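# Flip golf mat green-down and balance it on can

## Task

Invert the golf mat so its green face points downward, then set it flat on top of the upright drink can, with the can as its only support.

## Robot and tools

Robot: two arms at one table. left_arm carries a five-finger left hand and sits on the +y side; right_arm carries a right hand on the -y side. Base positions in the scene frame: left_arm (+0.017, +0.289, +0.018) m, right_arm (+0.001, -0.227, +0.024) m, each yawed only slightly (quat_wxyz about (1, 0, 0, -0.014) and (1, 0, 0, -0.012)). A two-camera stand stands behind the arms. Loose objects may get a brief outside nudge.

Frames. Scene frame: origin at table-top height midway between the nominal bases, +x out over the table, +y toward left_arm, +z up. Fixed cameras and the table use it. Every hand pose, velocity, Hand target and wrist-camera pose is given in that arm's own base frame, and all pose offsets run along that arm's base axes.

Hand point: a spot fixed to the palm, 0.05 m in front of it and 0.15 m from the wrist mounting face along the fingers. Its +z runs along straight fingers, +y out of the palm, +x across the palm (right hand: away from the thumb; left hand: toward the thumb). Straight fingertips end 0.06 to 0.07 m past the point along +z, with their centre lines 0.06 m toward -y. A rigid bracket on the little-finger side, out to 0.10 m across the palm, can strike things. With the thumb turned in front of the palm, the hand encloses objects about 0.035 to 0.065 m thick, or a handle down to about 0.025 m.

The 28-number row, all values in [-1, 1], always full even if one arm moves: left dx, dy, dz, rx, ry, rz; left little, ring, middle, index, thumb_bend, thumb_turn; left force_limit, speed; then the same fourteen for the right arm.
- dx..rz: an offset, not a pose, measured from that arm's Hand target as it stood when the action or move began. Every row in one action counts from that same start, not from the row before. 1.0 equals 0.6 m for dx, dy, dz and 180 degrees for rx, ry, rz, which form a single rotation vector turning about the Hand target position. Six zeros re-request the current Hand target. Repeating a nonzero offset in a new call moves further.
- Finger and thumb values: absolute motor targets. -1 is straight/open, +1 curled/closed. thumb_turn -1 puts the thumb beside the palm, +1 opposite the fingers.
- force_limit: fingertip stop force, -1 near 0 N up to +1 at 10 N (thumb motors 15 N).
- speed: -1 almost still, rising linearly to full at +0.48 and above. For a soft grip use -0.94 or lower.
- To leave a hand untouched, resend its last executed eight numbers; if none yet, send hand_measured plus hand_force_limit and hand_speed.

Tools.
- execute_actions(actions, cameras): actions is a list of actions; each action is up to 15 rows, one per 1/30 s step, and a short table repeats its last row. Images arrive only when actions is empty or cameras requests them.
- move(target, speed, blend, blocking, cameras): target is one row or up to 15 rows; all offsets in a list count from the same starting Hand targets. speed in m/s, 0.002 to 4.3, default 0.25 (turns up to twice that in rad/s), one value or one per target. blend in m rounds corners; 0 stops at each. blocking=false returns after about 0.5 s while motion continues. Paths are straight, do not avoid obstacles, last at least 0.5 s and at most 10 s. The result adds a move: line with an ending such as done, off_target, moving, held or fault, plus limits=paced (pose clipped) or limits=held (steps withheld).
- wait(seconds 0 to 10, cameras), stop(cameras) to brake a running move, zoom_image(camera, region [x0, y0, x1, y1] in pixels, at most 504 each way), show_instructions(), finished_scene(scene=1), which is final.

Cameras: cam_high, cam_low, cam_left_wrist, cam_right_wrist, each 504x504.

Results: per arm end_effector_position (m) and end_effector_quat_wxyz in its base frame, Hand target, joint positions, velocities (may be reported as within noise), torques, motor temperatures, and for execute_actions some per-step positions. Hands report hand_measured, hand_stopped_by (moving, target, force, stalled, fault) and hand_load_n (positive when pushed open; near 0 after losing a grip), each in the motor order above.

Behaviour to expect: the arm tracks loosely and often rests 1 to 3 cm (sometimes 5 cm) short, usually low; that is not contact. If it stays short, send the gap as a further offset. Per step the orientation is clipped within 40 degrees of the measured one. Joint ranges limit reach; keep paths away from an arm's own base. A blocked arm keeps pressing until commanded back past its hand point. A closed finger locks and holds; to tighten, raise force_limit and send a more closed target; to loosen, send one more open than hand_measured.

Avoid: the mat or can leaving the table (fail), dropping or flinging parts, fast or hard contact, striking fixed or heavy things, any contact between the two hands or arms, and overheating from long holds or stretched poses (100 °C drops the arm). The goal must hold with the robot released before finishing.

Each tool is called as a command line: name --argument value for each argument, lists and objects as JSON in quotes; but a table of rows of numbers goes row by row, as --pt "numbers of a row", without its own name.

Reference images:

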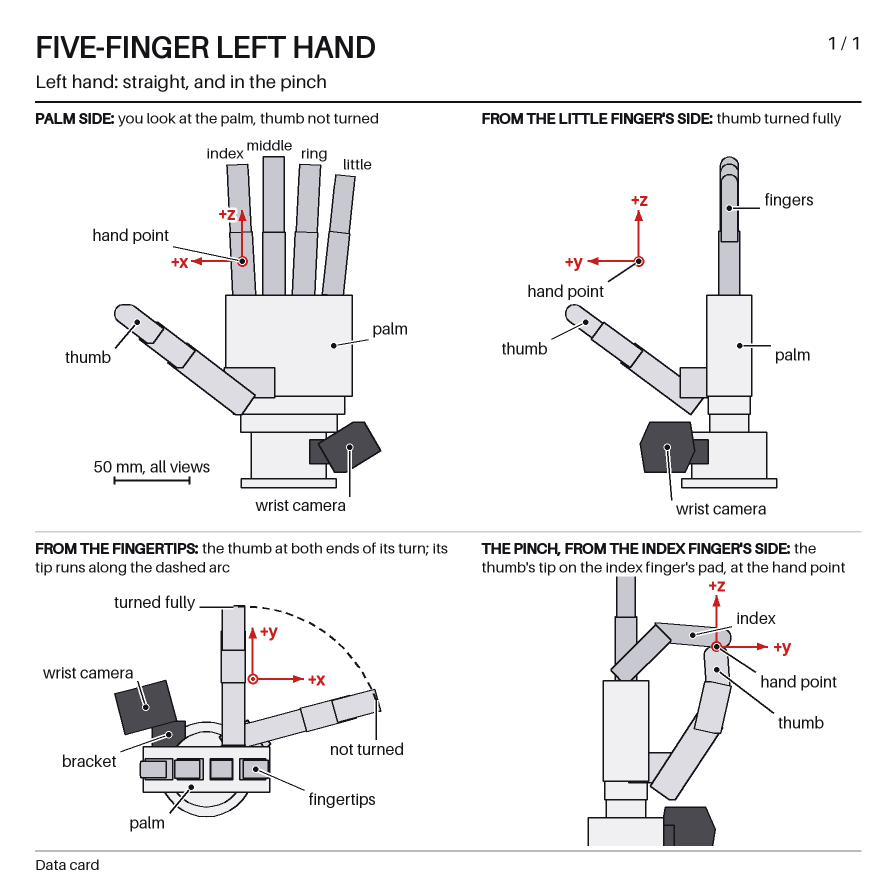

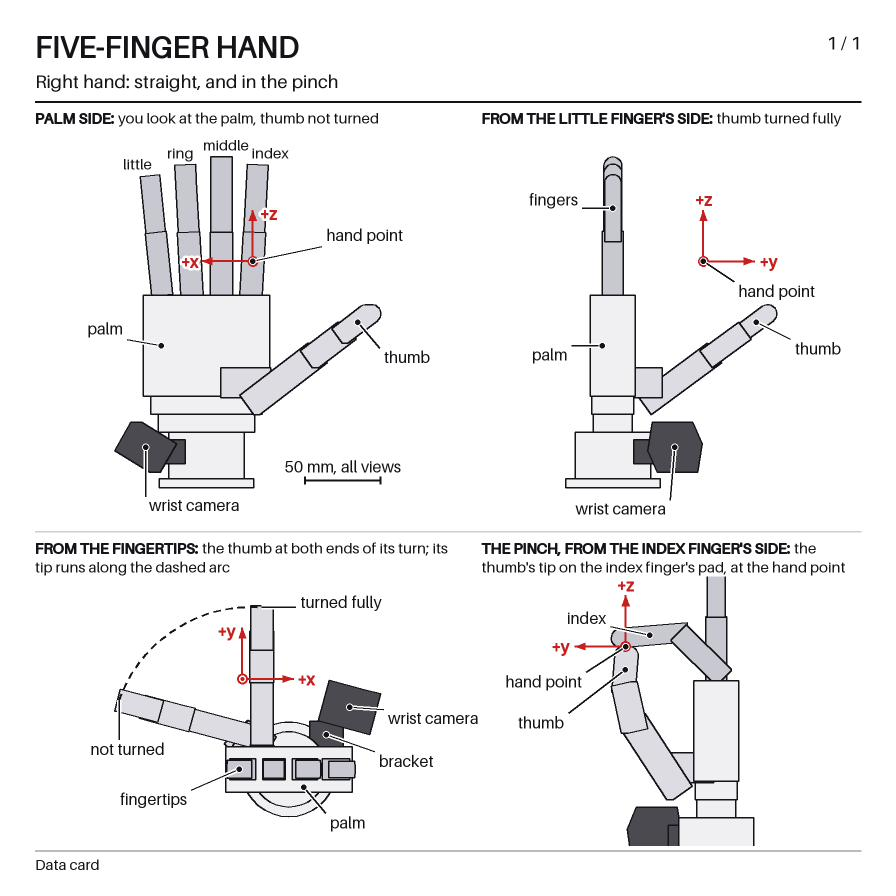

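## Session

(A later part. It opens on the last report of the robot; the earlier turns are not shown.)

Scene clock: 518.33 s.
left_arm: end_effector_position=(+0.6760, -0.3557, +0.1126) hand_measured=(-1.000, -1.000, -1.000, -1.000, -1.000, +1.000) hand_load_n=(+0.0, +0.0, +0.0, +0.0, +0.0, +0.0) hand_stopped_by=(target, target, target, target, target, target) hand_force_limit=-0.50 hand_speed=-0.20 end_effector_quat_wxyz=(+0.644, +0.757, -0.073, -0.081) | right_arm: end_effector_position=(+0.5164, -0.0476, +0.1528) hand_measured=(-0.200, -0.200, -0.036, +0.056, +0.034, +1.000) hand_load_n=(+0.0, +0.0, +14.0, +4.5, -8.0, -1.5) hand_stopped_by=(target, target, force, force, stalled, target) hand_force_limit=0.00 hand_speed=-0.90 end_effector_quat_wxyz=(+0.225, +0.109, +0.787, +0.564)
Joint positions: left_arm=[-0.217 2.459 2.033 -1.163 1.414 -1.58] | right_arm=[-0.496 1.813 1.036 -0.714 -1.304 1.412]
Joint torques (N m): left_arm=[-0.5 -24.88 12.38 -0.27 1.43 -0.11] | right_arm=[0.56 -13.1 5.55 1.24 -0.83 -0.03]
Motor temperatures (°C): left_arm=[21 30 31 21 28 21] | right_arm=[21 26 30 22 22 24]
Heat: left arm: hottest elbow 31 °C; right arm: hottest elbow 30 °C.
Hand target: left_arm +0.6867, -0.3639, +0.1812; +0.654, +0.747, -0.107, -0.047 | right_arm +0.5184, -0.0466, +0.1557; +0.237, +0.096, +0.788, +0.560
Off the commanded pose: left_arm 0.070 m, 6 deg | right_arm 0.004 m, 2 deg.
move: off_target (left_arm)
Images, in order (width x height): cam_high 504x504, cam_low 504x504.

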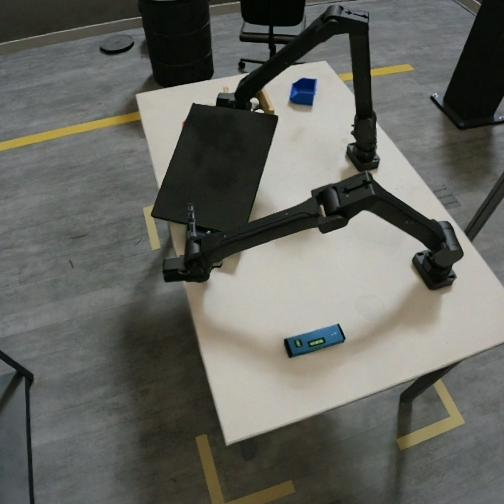

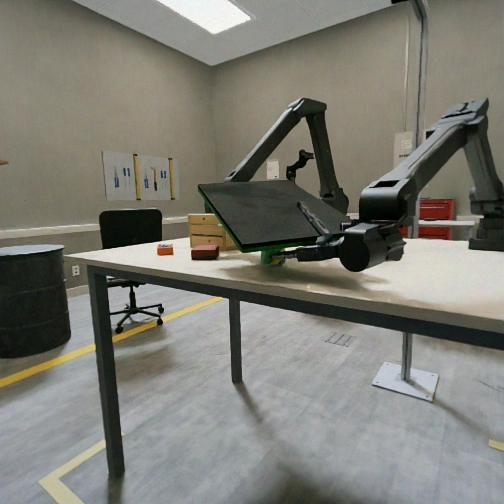

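move --target '[0.0,0.0,0.025,-0.0023,-0.0107,-0.0017,-1,-1,-1,-1,-1,1,-0.5,-0.2,0,0,-0.025,0,0,0,-0.2,-0.2,0.5,0.5,0.025,1,0.0,-0.9]' --speed 0.03 --cameras '["cam_high","cam_low"]'

zoom_image --camera "cam_low" --region '[190, 165, 290, 265]'

zoom_image --camera "cam_low" --region '[270, 165, 370, 265]'

zoom_image --camera "cam_high" --region '[145, 90, 295, 240]'

Scene clock: 520.33 s.
left_arm: end_effector_position=(+0.6764, -0.3548, +0.1264) hand_measured=(-1.000, -1.000, -1.000, -1.000, -1.000, +1.000) hand_load_n=(+0.0, +0.0, +0.0, +0.0, +0.0, +0.0) hand_stopped_by=(target, target, target, target, target, target) hand_force_limit=-0.50 hand_speed=-0.20 end_effector_quat_wxyz=(+0.646, +0.756, -0.085, -0.070) | right_arm: end_effector_position=(+0.5178, -0.0485, +0.1484) hand_measured=(-0.200, -0.200, -0.036, +0.056, +0.034, +1.000) hand_load_n=(+0.0, +0.0, +17.5, +1.5, -12.0, -2.5) hand_stopped_by=(target, target, force, force, stalled, target) hand_force_limit=0.00 hand_speed=-0.90 end_effector_quat_wxyz=(+0.233, +0.103, +0.786, +0.564)
Joint positions: left_arm=[-0.216 2.45 2.051 -1.198 1.414 -1.541] | right_arm=[-0.496 1.827 1.034 -0.678 -1.311 1.412]
Joint torques (N m): left_arm=[-0.62 -24.82 12.78 -0.29 1.43 -0.11] | right_arm=[0.56 -12.04 4.97 1.35 -0.54 -0.03]
Heat: left arm: hottest elbow 32 °C; right arm: hottest elbow 30 °C.
Hand target: left_arm +0.6867, -0.3639, +0.1959; +0.655, +0.745, -0.120, -0.036 | right_arm +0.5184, -0.0466, +0.1407; +0.237, +0.096, +0.788, +0.559
Off the commanded pose: left_arm 0.071 m, 6 deg | right_arm 0.008 m, 1 deg.
move: off_target (left_arm)
Images, in order (width x height): cam_high 504x504, cam_low 504x504.

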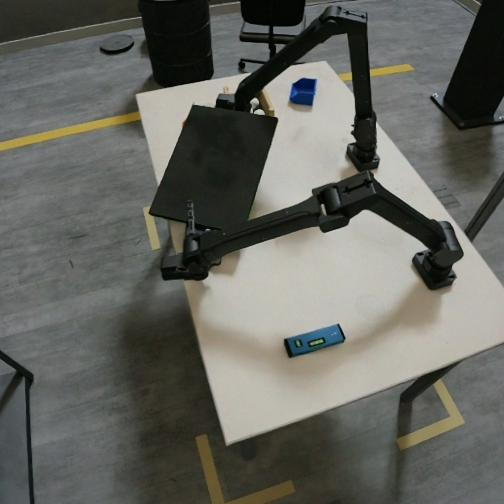

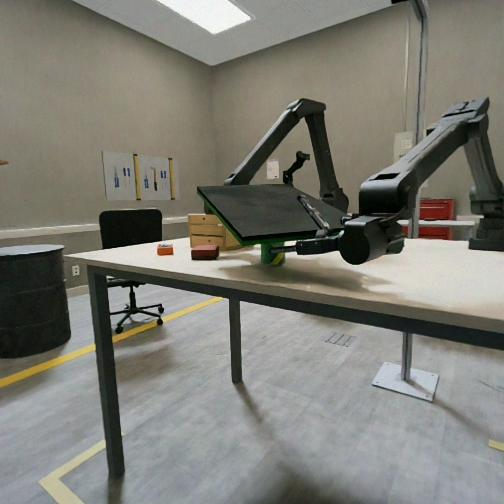

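Scaled by 5.040 from the camera's 504x504 image, which has a finer 720x720 frame.

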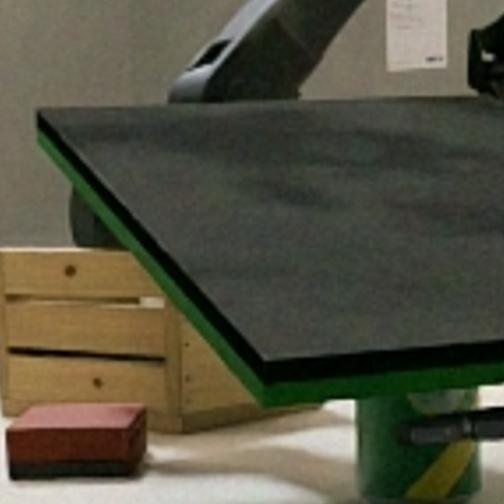

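Scaled by 5.040 from the camera's 504x504 image, which has a finer 720x720 frame.

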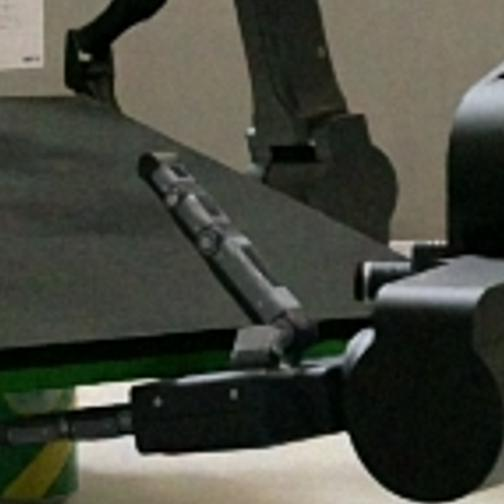

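Scaled by 3.360 from the camera's 504x504 image, which has a finer 720x720 frame.

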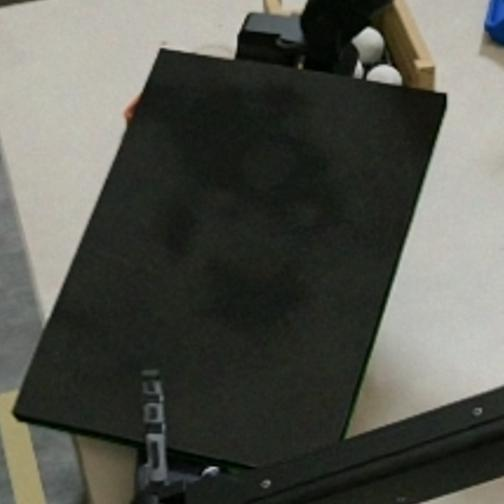

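zoom_image --camera "cam_low" --region '[250, 225, 300, 275]'

Scaled by 10.080 from the camera's 504x504 image, which has a finer 720x720 frame.

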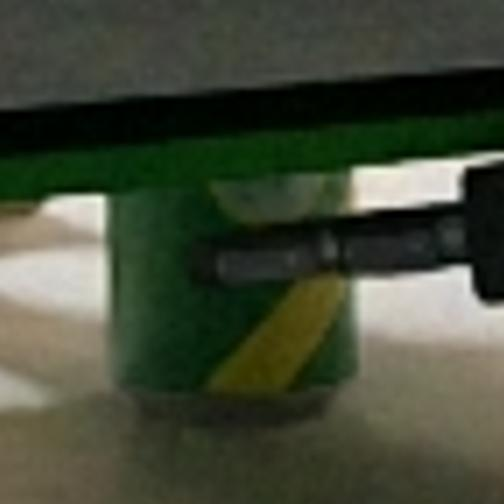

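move --target '[0.0,0.0,0.0,0,0,0,-1,-1,-1,-1,-1,1,-0.5,-0.2,0,0,-0.022,0.0077,-0.0044,0,-0.2,-0.2,0.5,0.5,0.025,1,0.0,-0.9]' --speed 0.03 --cameras '["cam_high","cam_low"]'

zoom_image --camera "cam_low" --region '[190, 165, 290, 265]'

zoom_image --camera "cam_low" --region '[270, 165, 370, 265]'

zoom_image --camera "cam_high" --region '[145, 90, 295, 240]'

Scene clock: 522.20 s.
left_arm: end_effector_position=(+0.6772, -0.3550, +0.1291) hand_measured=(-1.000, -1.000, -1.000, -1.000, -1.000, +1.000) hand_load_n=(+0.0, +0.0, +0.0, +0.0, +0.0, +0.0) hand_stopped_by=(target, target, target, target, target, target) hand_force_limit=-0.50 hand_speed=-0.20 end_effector_quat_wxyz=(+0.646, +0.756, -0.086, -0.069) | right_arm: end_effector_position=(+0.5167, -0.0489, +0.1508) hand_measured=(-0.200, -0.200, -0.036, +0.056, +0.034, +1.000) hand_load_n=(+0.0, +0.0, +16.5, +3.5, -11.0, -1.5) hand_stopped_by=(target, target, force, force, stalled, target) hand_force_limit=0.00 hand_speed=-0.90 end_effector_quat_wxyz=(+0.245, +0.095, +0.780, +0.567)
Joint positions: left_arm=[-0.216 2.45 2.059 -1.206 1.414 -1.537] | right_arm=[-0.497 1.826 1.025 -0.64 -1.331 1.417]
Joint torques (N m): left_arm=[-0.56 -24.7 12.62 -0.25 1.43 -0.11] | right_arm=[0.79 -9.11 4.83 1.95 -0.81 0.01]
Heat: left arm: hottest elbow 32 °C; right arm: hottest elbow 29 °C.
Hand target: left_arm +0.6867, -0.3639, +0.1960; +0.655, +0.745, -0.120, -0.036 | right_arm +0.5184, -0.0467, +0.1274; +0.242, +0.095, +0.780, +0.570
Off the commanded pose: left_arm 0.068 m, 6 deg | right_arm 0.023 m, 1 deg.
move: off_target (left_arm, right_arm)
Images, in order (width x height): cam_high 504x504, cam_low 504x504.

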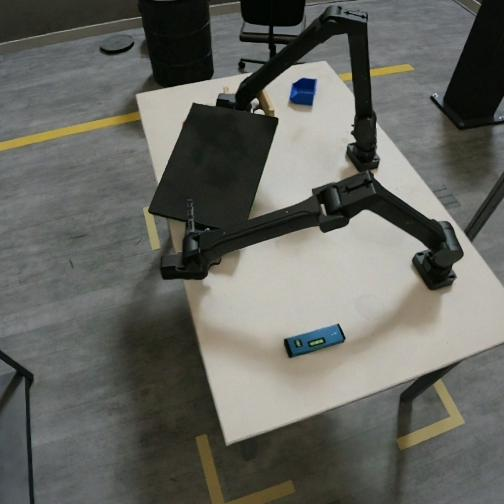

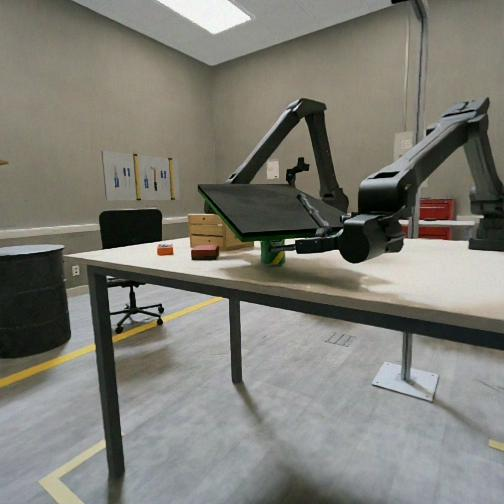

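Scaled by 5.040 from the camera's 504x504 image, which has a finer 720x720 frame.

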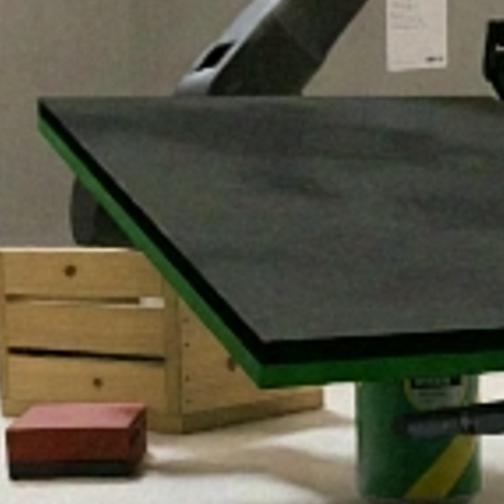

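Scaled by 5.040 from the camera's 504x504 image, which has a finer 720x720 frame.

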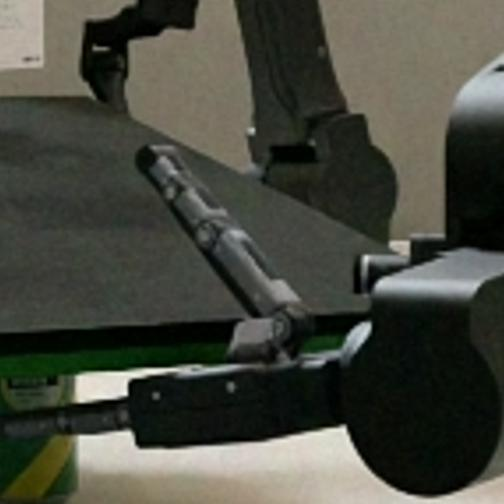

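Scaled by 3.360 from the camera's 504x504 image, which has a finer 720x720 frame.

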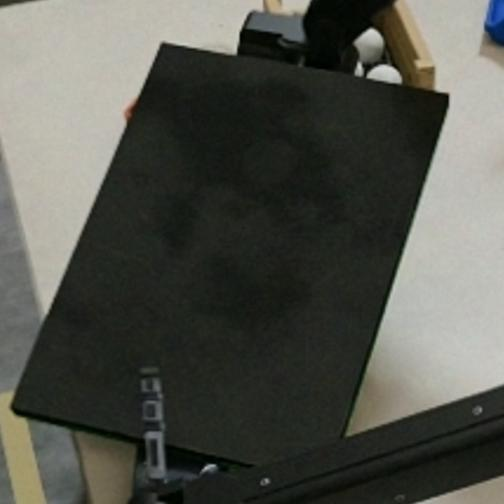

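move --target '[0.0,0.0,-0.013,0,0,0,-1,-1,-1,-1,-1,1,-0.5,-0.2,0,0,0.017,-0.0193,0.0110,0,-0.2,-0.2,0.5,0.5,0.025,1,0.0,-0.9]' --speed 0.03 --cameras '["cam_high","cam_low"]'

zoom_image --camera "cam_low" --region '[190, 165, 290, 265]'

zoom_image --camera "cam_low" --region '[270, 165, 370, 265]'

zoom_image --camera "cam_high" --region '[145, 90, 295, 240]'

Scene clock: 524.50 s.
left_arm: end_effector_position=(+0.6772, -0.3539, +0.1302) hand_measured=(-1.000, -1.000, -1.000, -1.000, -1.000, +1.000) hand_load_n=(+0.0, +0.0, +0.0, +0.5, +0.0, +0.0) hand_stopped_by=(target, target, target, target, target, target) hand_force_limit=-0.50 hand_speed=-0.20 end_effector_quat_wxyz=(+0.646, +0.755, -0.089, -0.065) | right_arm: end_effector_position=(+0.5172, -0.0486, +0.1422) hand_measured=(-0.200, -0.200, -0.036, +0.056, +0.036, +1.000) hand_load_n=(+0.0, +0.0, +21.5, +0.0, -17.0, -3.5) hand_stopped_by=(target, target, force, force, stalled, target) hand_force_limit=0.00 hand_speed=-0.90 end_effector_quat_wxyz=(+0.235, +0.103, +0.793, +0.552)
Joint positions: left_arm=[-0.214 2.449 2.059 -1.206 1.414 -1.529] | right_arm=[-0.497 1.824 1.026 -0.658 -1.285 1.417]
Joint torques (N m): left_arm=[-0.73 -23.88 12.6 -0.03 1.44 -0.13] | right_arm=[0.73 -12.57 5.87 -0.28 0.06 -0.16]
Heat: left arm: hottest shoulder 31 °C; right arm: hottest elbow 29 °C.
Hand target: left_arm +0.6867, -0.3639, +0.1884; +0.655, +0.745, -0.120, -0.036 | right_arm +0.5184, -0.0467, +0.1376; +0.231, +0.098, +0.801, +0.544
Off the commanded pose: left_arm 0.060 m, 5 deg | right_arm 0.005 m, 1 deg.
move: off_target (left_arm)
Images, in order (width x height): cam_high 504x504, cam_low 504x504.

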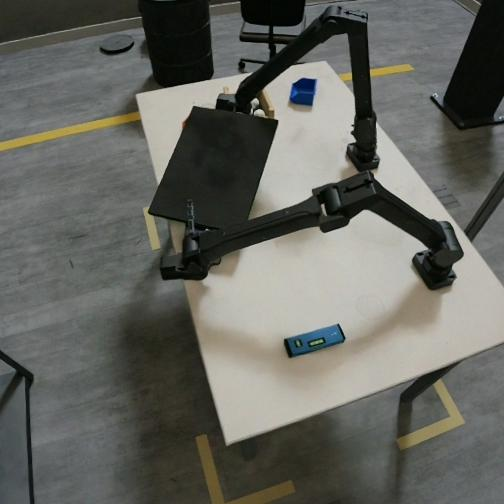

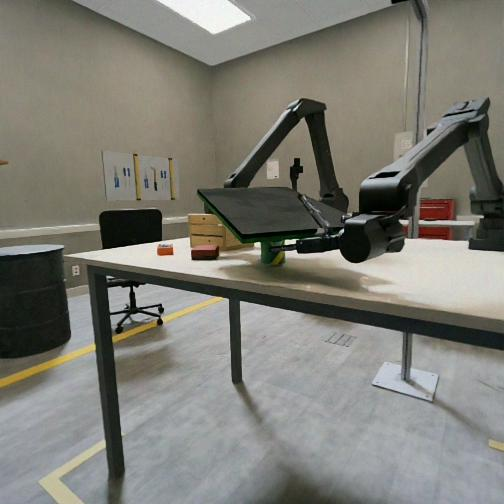

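Scaled by 5.040 from the camera's 504x504 image, which has a finer 720x720 frame.

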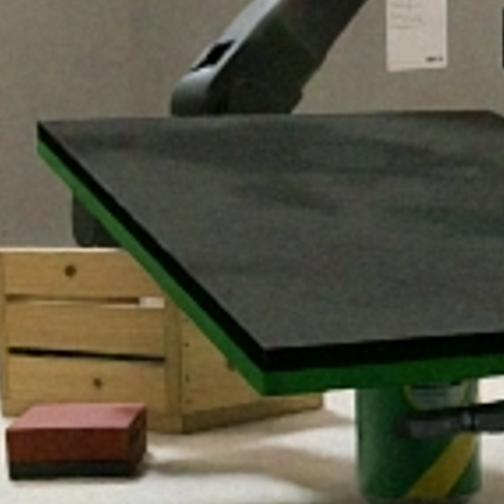

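Scaled by 5.040 from the camera's 504x504 image, which has a finer 720x720 frame.

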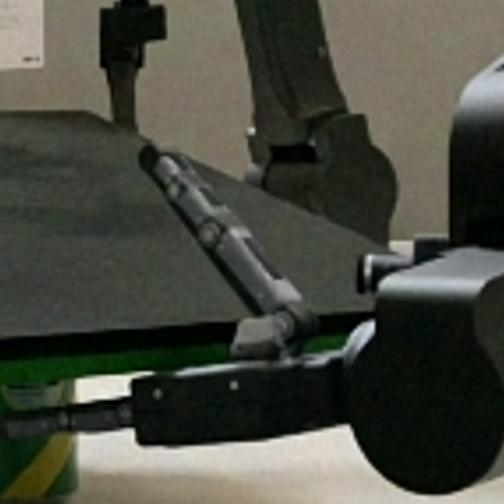

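Scaled by 3.360 from the camera's 504x504 image, which has a finer 720x720 frame.

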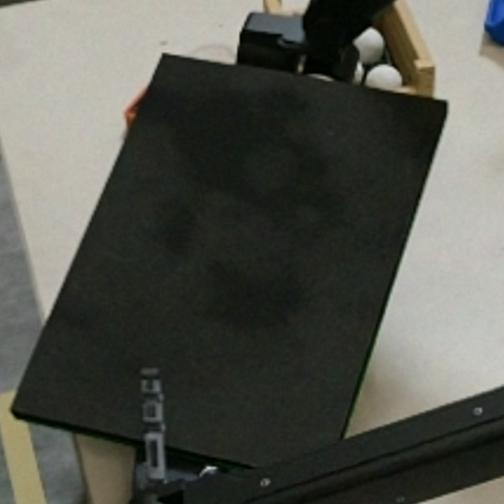

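move --target '[0.0,0.0,-0.025,0,0,0,-1,-1,-1,-1,-1,1,-0.5,-0.2,0,0,-0.015,-0.0120,0.0070,0,-0.2,-0.2,0.5,0.5,0.025,1,0.0,-0.9]' --speed 0.03 --cameras '["cam_high","cam_low"]'

zoom_image --camera "cam_low" --region '[190, 165, 290, 265]'

zoom_image --camera "cam_low" --region '[270, 165, 370, 265]'

zoom_image --camera "cam_high" --region '[145, 90, 295, 240]'

Scene clock: 526.03 s.
left_arm: end_effector_position=(+0.6773, -0.3535, +0.1298) hand_measured=(-1.000, -1.000, -1.000, -1.000, -1.000, +1.000) hand_load_n=(+0.0, +0.0, +0.0, +0.0, +0.0, +0.0) hand_stopped_by=(target, target, target, target, target, target) hand_force_limit=-0.50 hand_speed=-0.20 end_effector_quat_wxyz=(+0.645, +0.756, -0.093, -0.061) | right_arm: end_effector_position=(+0.5178, -0.0487, +0.1353) hand_measured=(-0.200, -0.200, -0.036, +0.056, +0.036, +1.000) hand_load_n=(+0.0, +0.0, +26.0, +0.0, -22.0, -5.5) hand_stopped_by=(target, target, force, force, stalled, target) hand_force_limit=0.00 hand_speed=-0.90 end_effector_quat_wxyz=(+0.229, +0.106, +0.804, +0.539)
Joint positions: left_arm=[-0.213 2.449 2.059 -1.201 1.411 -1.523] | right_arm=[-0.497 1.824 1.028 -0.67 -1.249 1.411]
Joint torques (N m): left_arm=[-0.79 -22.48 12.41 0.49 1.54 -0.13] | right_arm=[0.62 -12.51 5.83 -0.36 0.32 -0.21]
Heat: left arm: hottest elbow 31 °C; right arm: hottest elbow 29 °C.
Hand target: left_arm +0.6867, -0.3640, +0.1733; +0.655, +0.745, -0.120, -0.036 | right_arm +0.5185, -0.0467, +0.1287; +0.224, +0.099, +0.813, +0.528
Off the commanded pose: left_arm 0.046 m, 5 deg | right_arm 0.007 m, 2 deg.
move: off_target (left_arm)
Images, in order (width x height): cam_high 504x504, cam_low 504x504.

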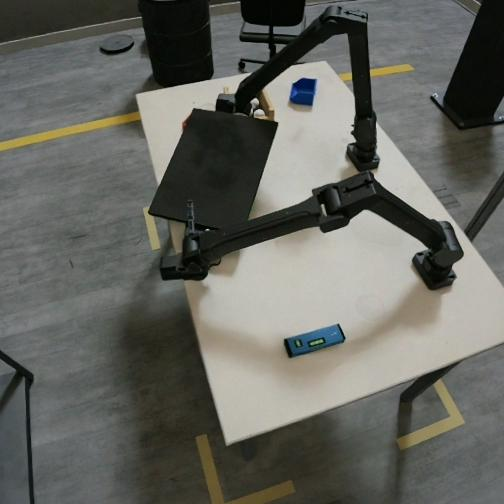

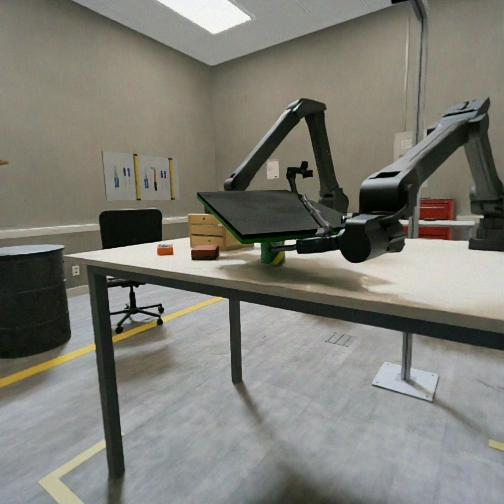

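Scaled by 5.040 from the camera's 504x504 image, which has a finer 720x720 frame.

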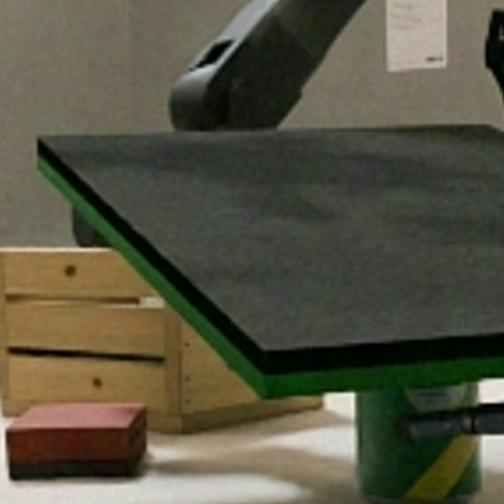

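Scaled by 5.040 from the camera's 504x504 image, which has a finer 720x720 frame.

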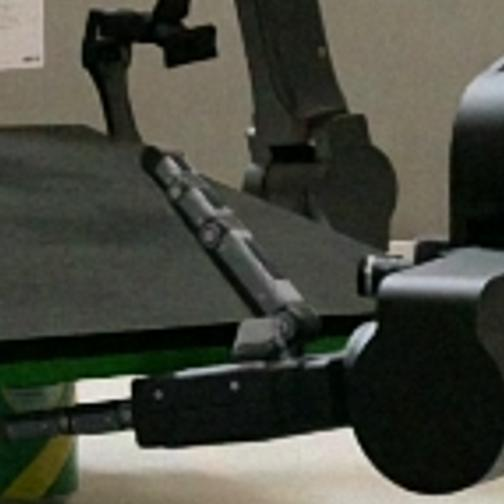

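Scaled by 3.360 from the camera's 504x504 image, which has a finer 720x720 frame.

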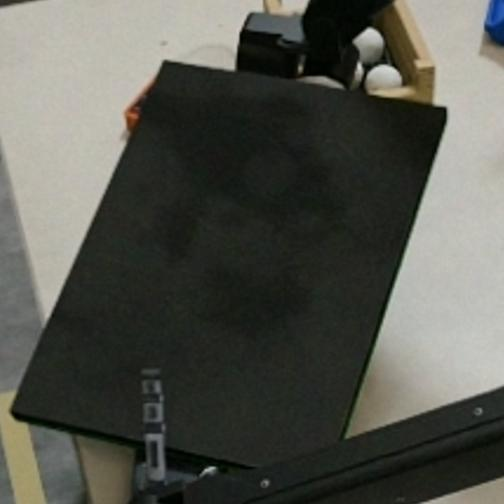

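move --target '[0.0,0.0,-0.01,0,0,0,-1,-1,-1,-1,-1,1,-0.5,-0.2,0,0,-0.011,0,0,0,-0.2,-0.2,0.5,0.5,0.025,1,0.0,-0.9]' --speed 0.03 --cameras '["cam_high","cam_low"]'

zoom_image --camera "cam_low" --region '[190, 165, 290, 265]'

zoom_image --camera "cam_low" --region '[270, 165, 370, 265]'

zoom_image --camera "cam_high" --region '[145, 90, 295, 240]'

Scene clock: 527.37 s.
left_arm: end_effector_position=(+0.6776, -0.3535, +0.1302) hand_measured=(-1.000, -1.000, -1.000, -1.000, -1.000, +1.000) hand_load_n=(+0.0, +0.0, +0.0, +0.0, +0.0, +0.0) hand_stopped_by=(target, target, target, target, target, target) hand_force_limit=-0.50 hand_speed=-0.20 end_effector_quat_wxyz=(+0.646, +0.755, -0.097, -0.057) | right_arm: end_effector_position=(+0.5176, -0.0485, +0.1352) hand_measured=(-0.200, -0.200, -0.036, +0.056, +0.036, +1.000) hand_load_n=(+0.0, +0.0, +26.5, +0.0, -21.5, -6.0) hand_stopped_by=(target, target, force, force, stalled, target) hand_force_limit=0.00 hand_speed=-0.90 end_effector_quat_wxyz=(+0.229, +0.104, +0.804, +0.538)
Joint positions: left_arm=[-0.213 2.449 2.059 -1.191 1.411 -1.52] | right_arm=[-0.497 1.824 1.028 -0.67 -1.248 1.407]
Joint torques (N m): left_arm=[-0.79 -21.95 12.27 0.49 1.54 -0.16] | right_arm=[0.56 -11.4 5.59 0.21 0.31 -0.2]
Heat: left arm: hottest elbow 31 °C; right arm: hottest elbow 29 °C.
Hand target: left_arm +0.6867, -0.3640, +0.1673; +0.655, +0.745, -0.121, -0.036 | right_arm +0.5185, -0.0467, +0.1221; +0.224, +0.099, +0.813, +0.528
Off the commanded pose: left_arm 0.040 m, 4 deg | right_arm 0.013 m, 2 deg.
move: off_target (left_arm, right_arm)
Images, in order (width x height): cam_high 504x504, cam_low 504x504.

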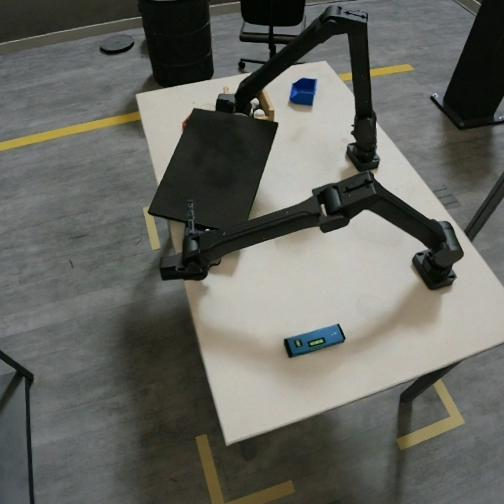

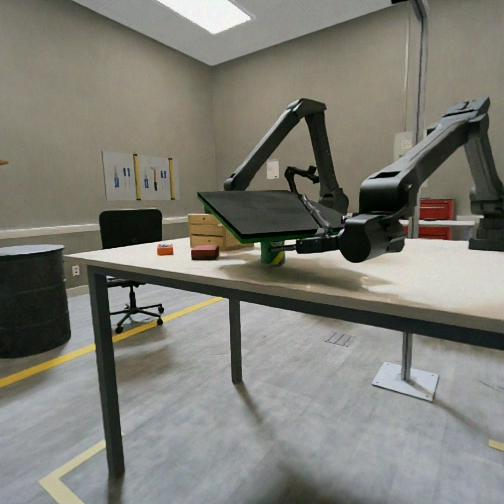

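Scaled by 5.040 from the camera's 504x504 image, which has a finer 720x720 frame.

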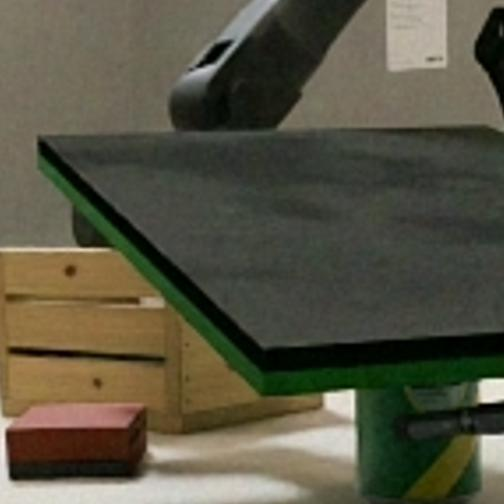

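Scaled by 5.040 from the camera's 504x504 image, which has a finer 720x720 frame.

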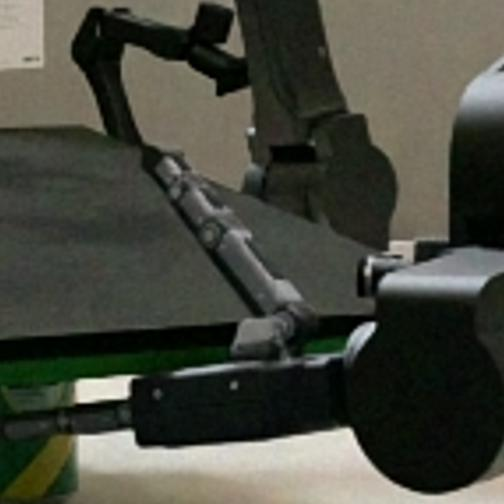

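Scaled by 3.360 from the camera's 504x504 image, which has a finer 720x720 frame.

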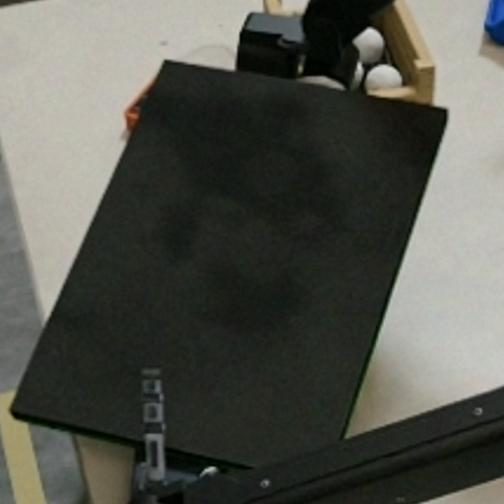

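move --target '[0.0,0.0,-0.03,0,0,0,-1,-1,-1,-1,-1,1,-0.5,-0.2,0,0,-0.006,0,0,0,-0.2,-0.2,0.5,0.5,0.025,1,0.0,-0.9]' --speed 0.03 --cameras '["cam_high","cam_low"]'

zoom_image --camera "cam_low" --region '[190, 165, 290, 265]'

zoom_image --camera "cam_low" --region '[270, 165, 370, 265]'

Scene clock: 528.60 s.
left_arm: end_effector_position=(+0.6785, -0.3540, +0.1175) hand_measured=(-1.000, -1.000, -1.000, -1.000, -1.000, +1.000) hand_load_n=(+0.0, +0.0, +0.0, +0.0, +0.0, +0.0) hand_stopped_by=(target, target, target, target, target, target) hand_force_limit=-0.50 hand_speed=-0.20 end_effector_quat_wxyz=(+0.646, +0.755, -0.099, -0.054) | right_arm: end_effector_position=(+0.5174, -0.0484, +0.1339) hand_measured=(-0.200, -0.200, -0.036, +0.056, +0.036, +1.000) hand_load_n=(+0.0, +0.0, +24.5, +0.5, -18.5, -5.5) hand_stopped_by=(target, target, force, force, stalled, target) hand_force_limit=0.00 hand_speed=-0.90 end_effector_quat_wxyz=(+0.230, +0.103, +0.806, +0.535)
Joint positions: left_arm=[-0.214 2.468 2.059 -1.164 1.411 -1.52] | right_arm=[-0.497 1.824 1.028 -0.67 -1.242 1.403]
Joint torques (N m): left_arm=[-0.79 -21.66 11.75 0.62 1.53 -0.16] | right_arm=[0.56 -10.99 5.53 0.44 0.06 -0.17]
Heat: left arm: hottest elbow 31 °C; right arm: hottest elbow 29 °C.
Hand target: left_arm +0.6867, -0.3639, +0.1494; +0.655, +0.745, -0.121, -0.036 | right_arm +0.5185, -0.0467, +0.1185; +0.224, +0.099, +0.813, +0.528
Off the commanded pose: left_arm 0.034 m, 4 deg | right_arm 0.016 m, 1 deg.
move: off_target (left_arm, right_arm)
Images, in order (width x height): cam_high 504x504, cam_low 504x504.

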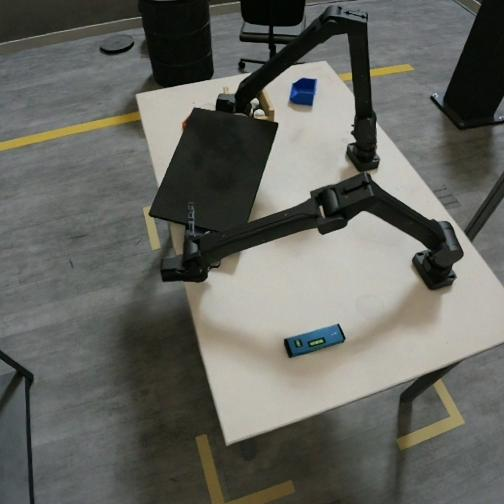

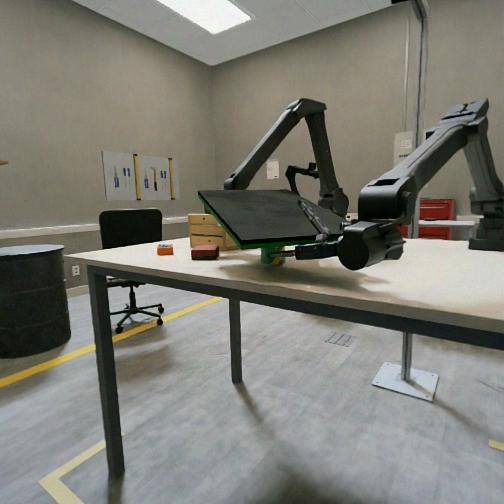

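Scaled by 5.040 from the camera's 504x504 image, which has a finer 720x720 frame.

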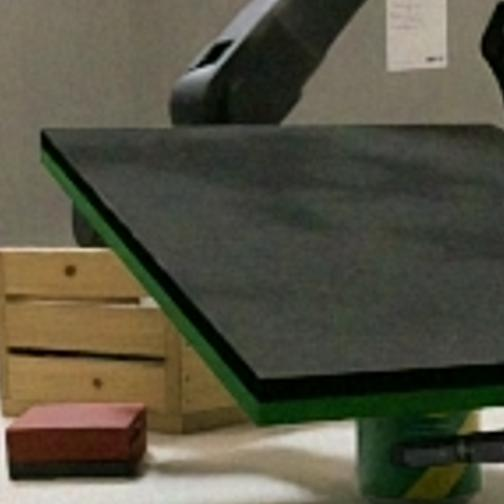

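Scaled by 5.040 from the camera's 504x504 image, which has a finer 720x720 frame.

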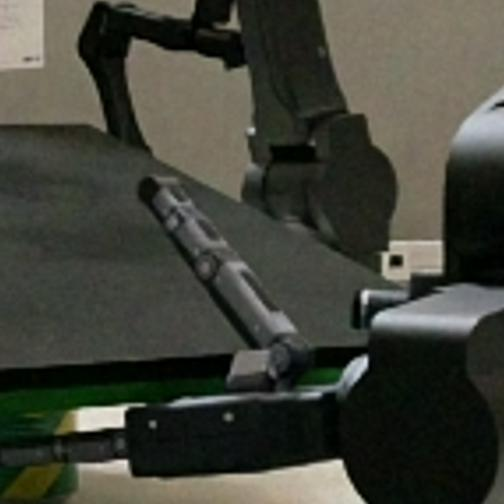

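wait --seconds 0.1 --cameras '["cam_left_wrist","cam_right_wrist"]'

zoom_image --camera "cam_right_wrist" --region '[50, 0, 290, 240]'

Scene clock: 529.03 s.
left_arm: end_effector_position=(+0.6785, -0.3540, +0.1175) hand_measured=(-1.000, -1.000, -1.000, -1.000, -1.000, +1.000) hand_load_n=(+0.0, +0.0, +0.0, +0.0, +0.0, +0.0) hand_stopped_by=(target, target, target, target, target, target) hand_force_limit=-0.50 hand_speed=-0.20 end_effector_quat_wxyz=(+0.646, +0.755, -0.100, -0.054) | right_arm: end_effector_position=(+0.5174, -0.0484, +0.1339) hand_measured=(-0.200, -0.200, -0.036, +0.056, +0.036, +1.000) hand_load_n=(+0.0, +0.0, +24.5, +1.0, -18.5, -5.0) hand_stopped_by=(target, target, force, force, stalled, target) hand_force_limit=0.00 hand_speed=-0.90 end_effector_quat_wxyz=(+0.230, +0.103, +0.806, +0.535)
Joint positions: left_arm=[-0.214 2.468 2.059 -1.164 1.411 -1.52] | right_arm=[-0.497 1.824 1.028 -0.67 -1.242 1.402]
Joint torques (N m): left_arm=[-0.85 -21.77 11.75 0.61 1.53 -0.16] | right_arm=[0.56 -10.99 5.52 0.44 0.07 -0.17]
Heat: left arm: hottest elbow 31 °C; right arm: hottest elbow 29 °C.
Hand target: left_arm +0.6867, -0.3639, +0.1494; +0.655, +0.745, -0.121, -0.036 | right_arm +0.5185, -0.0467, +0.1185; +0.224, +0.099, +0.813, +0.528
Off the commanded pose: left_arm 0.034 m, 4 deg | right_arm 0.016 m, 1 deg.
wait: 0.10 s; at rest from the start
camera_calibration:
cam_left_wrist: T_world_to_cam=[[0.372964, 0.0541802, -0.926262, -0.11996], [0.88341, 0.284501, 0.372351, -0.540587], [0.283697, -0.957143, 0.0582454, -0.426457], [0, 0, 0, 1]] pos_world=[0.643285, -0.247884, 0.115013]
cam_right_wrist: T_world_to_cam=[[-0.312641, 0.451425, 0.835746, 0.069884], [0.456351, -0.700273, 0.548964, -0.346127], [0.833066, 0.553022, 0.0129255, -0.292306], [0, 0, 0, 1]] pos_world=[0.423315, -0.112279, 0.135384]
Images, in order (width x height): cam_left_wrist 504x504, cam_right_wrist 504x504.

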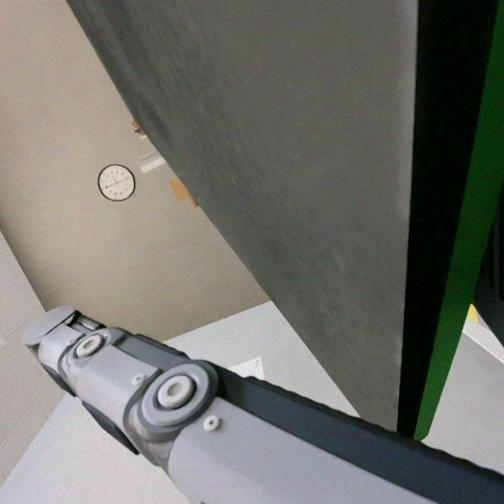

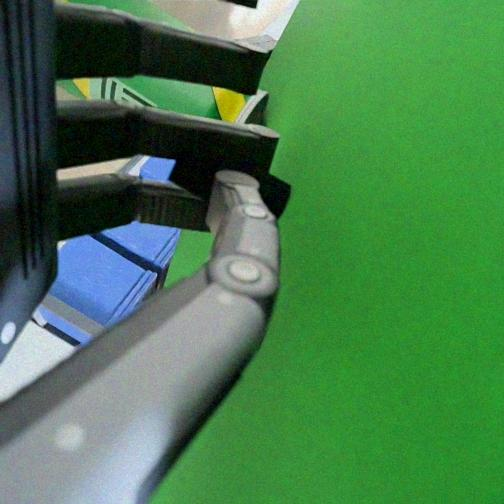

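Scaled by 2.100 from the camera's 504x504 image, which has a finer 720x720 frame.

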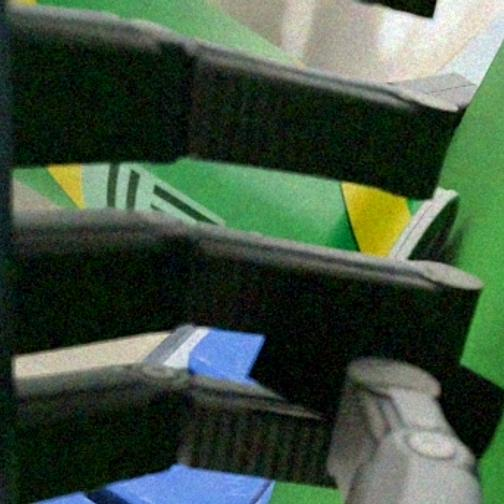

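move --target '[0.0,0.0,-0.02,0,0,0,-1,-1,-1,-1,-1,1,-0.5,-0.2,0,0,0,0,0,0,-0.2,-0.2,0.5,0.5,0.025,1,0.0,-0.9]' --speed 0.03 --cameras '["cam_high","cam_low"]'

zoom_image --camera "cam_low" --region '[190, 165, 290, 265]'

zoom_image --camera "cam_low" --region '[270, 165, 370, 265]'

zoom_image --camera "cam_high" --region '[145, 90, 295, 240]'

Scene clock: 530.30 s.
left_arm: end_effector_position=(+0.6788, -0.3549, +0.1152) hand_measured=(-1.000, -1.000, -1.000, -1.000, -1.000, +1.000) hand_load_n=(+0.0, +0.0, +0.0, +0.0, +0.0, +0.0) hand_stopped_by=(target, target, target, target, target, target) hand_force_limit=-0.50 hand_speed=-0.20 end_effector_quat_wxyz=(+0.647, +0.754, -0.104, -0.049) | right_arm: end_effector_position=(+0.5172, -0.0482, +0.1340) hand_measured=(-0.200, -0.200, -0.036, +0.056, +0.036, +1.000) hand_load_n=(+0.0, +0.0, +23.5, +0.5, -17.0, -6.5) hand_stopped_by=(target, target, force, force, stalled, target) hand_force_limit=0.00 hand_speed=-0.90 end_effector_quat_wxyz=(+0.231, +0.101, +0.807, +0.535)
Joint positions: left_arm=[-0.215 2.472 2.059 -1.146 1.412 -1.52] | right_arm=[-0.497 1.824 1.028 -0.67 -1.242 1.397]
Joint torques (N m): left_arm=[-0.67 -20.95 11.59 0.7 1.45 -0.18] | right_arm=[0.62 -11.05 5.56 0.46 0.07 -0.13]
Heat: left arm: hottest elbow 31 °C; right arm: hottest elbow 29 °C.
Hand target: left_arm +0.6867, -0.3639, +0.1375; +0.655, +0.745, -0.121, -0.036 | right_arm +0.5185, -0.0467, +0.1185; +0.224, +0.099, +0.813, +0.528
Off the commanded pose: left_arm 0.025 m, 3 deg | right_arm 0.016 m, 1 deg.
move: off_target (left_arm, right_arm)
Images, in order (width x height): cam_high 504x504, cam_low 504x504.

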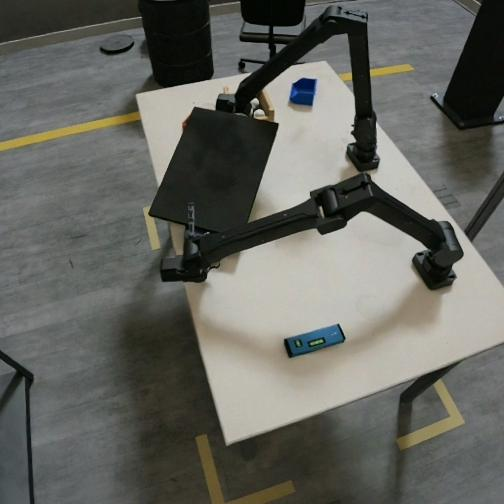

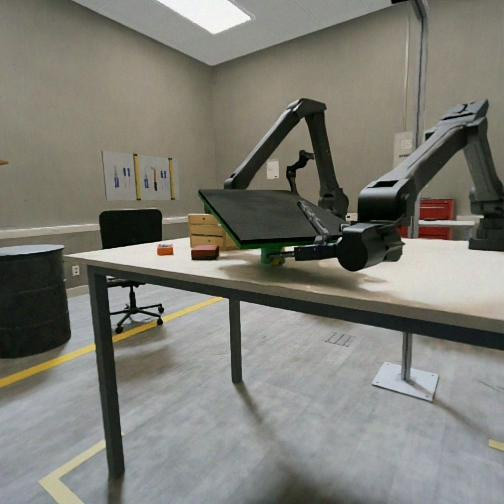

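Scaled by 5.040 from the camera's 504x504 image, which has a finer 720x720 frame.

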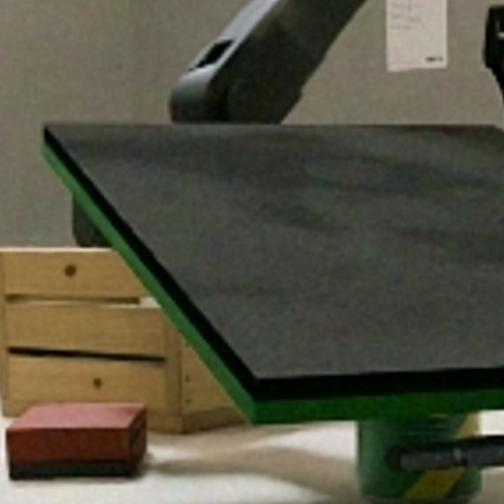

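Scaled by 5.040 from the camera's 504x504 image, which has a finer 720x720 frame.

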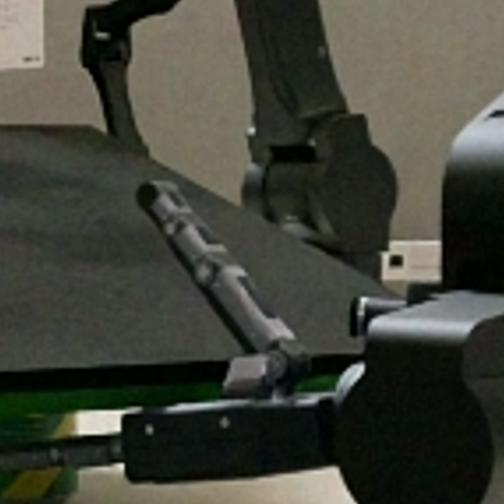

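Scaled by 3.360 from the camera's 504x504 image, which has a finer 720x720 frame.

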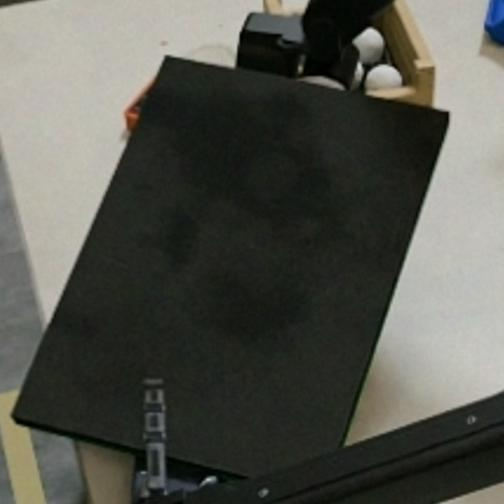

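move --target '[0,0,0.01,0,0,0,-1,-1,-1,-1,-0.4,1,-0.5,-0.4,0,0,0,0,0,0,-0.2,-0.2,0.5,0.5,0.025,1,0.0,-0.9]' --speed 0.03 --cameras '["cam_low","cam_left_wrist"]'

Scene clock: 532.40 s.
left_arm: end_effector_position=(+0.6788, -0.3549, +0.1152) hand_measured=(-1.000, -1.000, -1.000, -1.000, -0.400, +1.000) hand_load_n=(+0.0, +0.0, +0.0, +0.0, +0.0, +0.0) hand_stopped_by=(target, target, target, target, target, target) hand_force_limit=-0.50 hand_speed=-0.40 end_effector_quat_wxyz=(+0.647, +0.754, -0.104, -0.049) | right_arm: end_effector_position=(+0.5171, -0.0482, +0.1340) hand_measured=(-0.200, -0.200, -0.036, +0.056, +0.036, +1.000) hand_load_n=(+0.0, +0.0, +23.5, +0.5, -17.0, -6.5) hand_stopped_by=(target, target, force, force, stalled, target) hand_force_limit=0.00 hand_speed=-0.90 end_effector_quat_wxyz=(+0.231, +0.101, +0.807, +0.535)
Joint positions: left_arm=[-0.215 2.472 2.059 -1.146 1.413 -1.52] | right_arm=[-0.497 1.824 1.028 -0.67 -1.242 1.397]
Joint torques (N m): left_arm=[-0.73 -21.6 11.54 0.42 1.45 -0.2] | right_arm=[0.5 -11.05 5.57 0.4 0.07 -0.13]
Heat: left arm: hottest elbow 31 °C; right arm: hottest elbow 29 °C.
Hand target: left_arm +0.6867, -0.3639, +0.1435; +0.655, +0.745, -0.120, -0.036 | right_arm +0.5185, -0.0467, +0.1185; +0.224, +0.099, +0.813, +0.528
Off the commanded pose: left_arm 0.031 m, 3 deg | right_arm 0.016 m, 1 deg.
move: off_target (left_arm, right_arm)
camera_calibration:
cam_left_wrist: T_world_to_cam=[[0.38502, 0.0488877, -0.921613, -0.132747], [0.878865, 0.285382, 0.3823, -0.537529], [0.281702, -0.957166, 0.0669123, -0.426853], [0, 0, 0, 1]] pos_world=[0.64377, -0.248678, 0.111718]
Images, in order (width x height): cam_low 504x504, cam_left_wrist 504x504.

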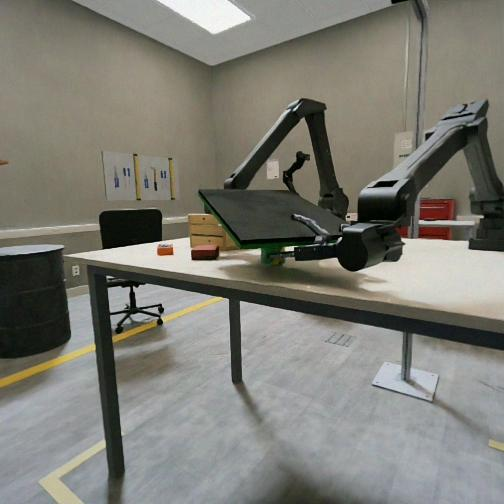

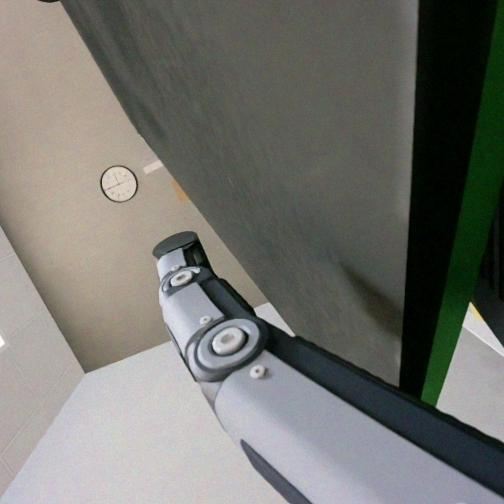

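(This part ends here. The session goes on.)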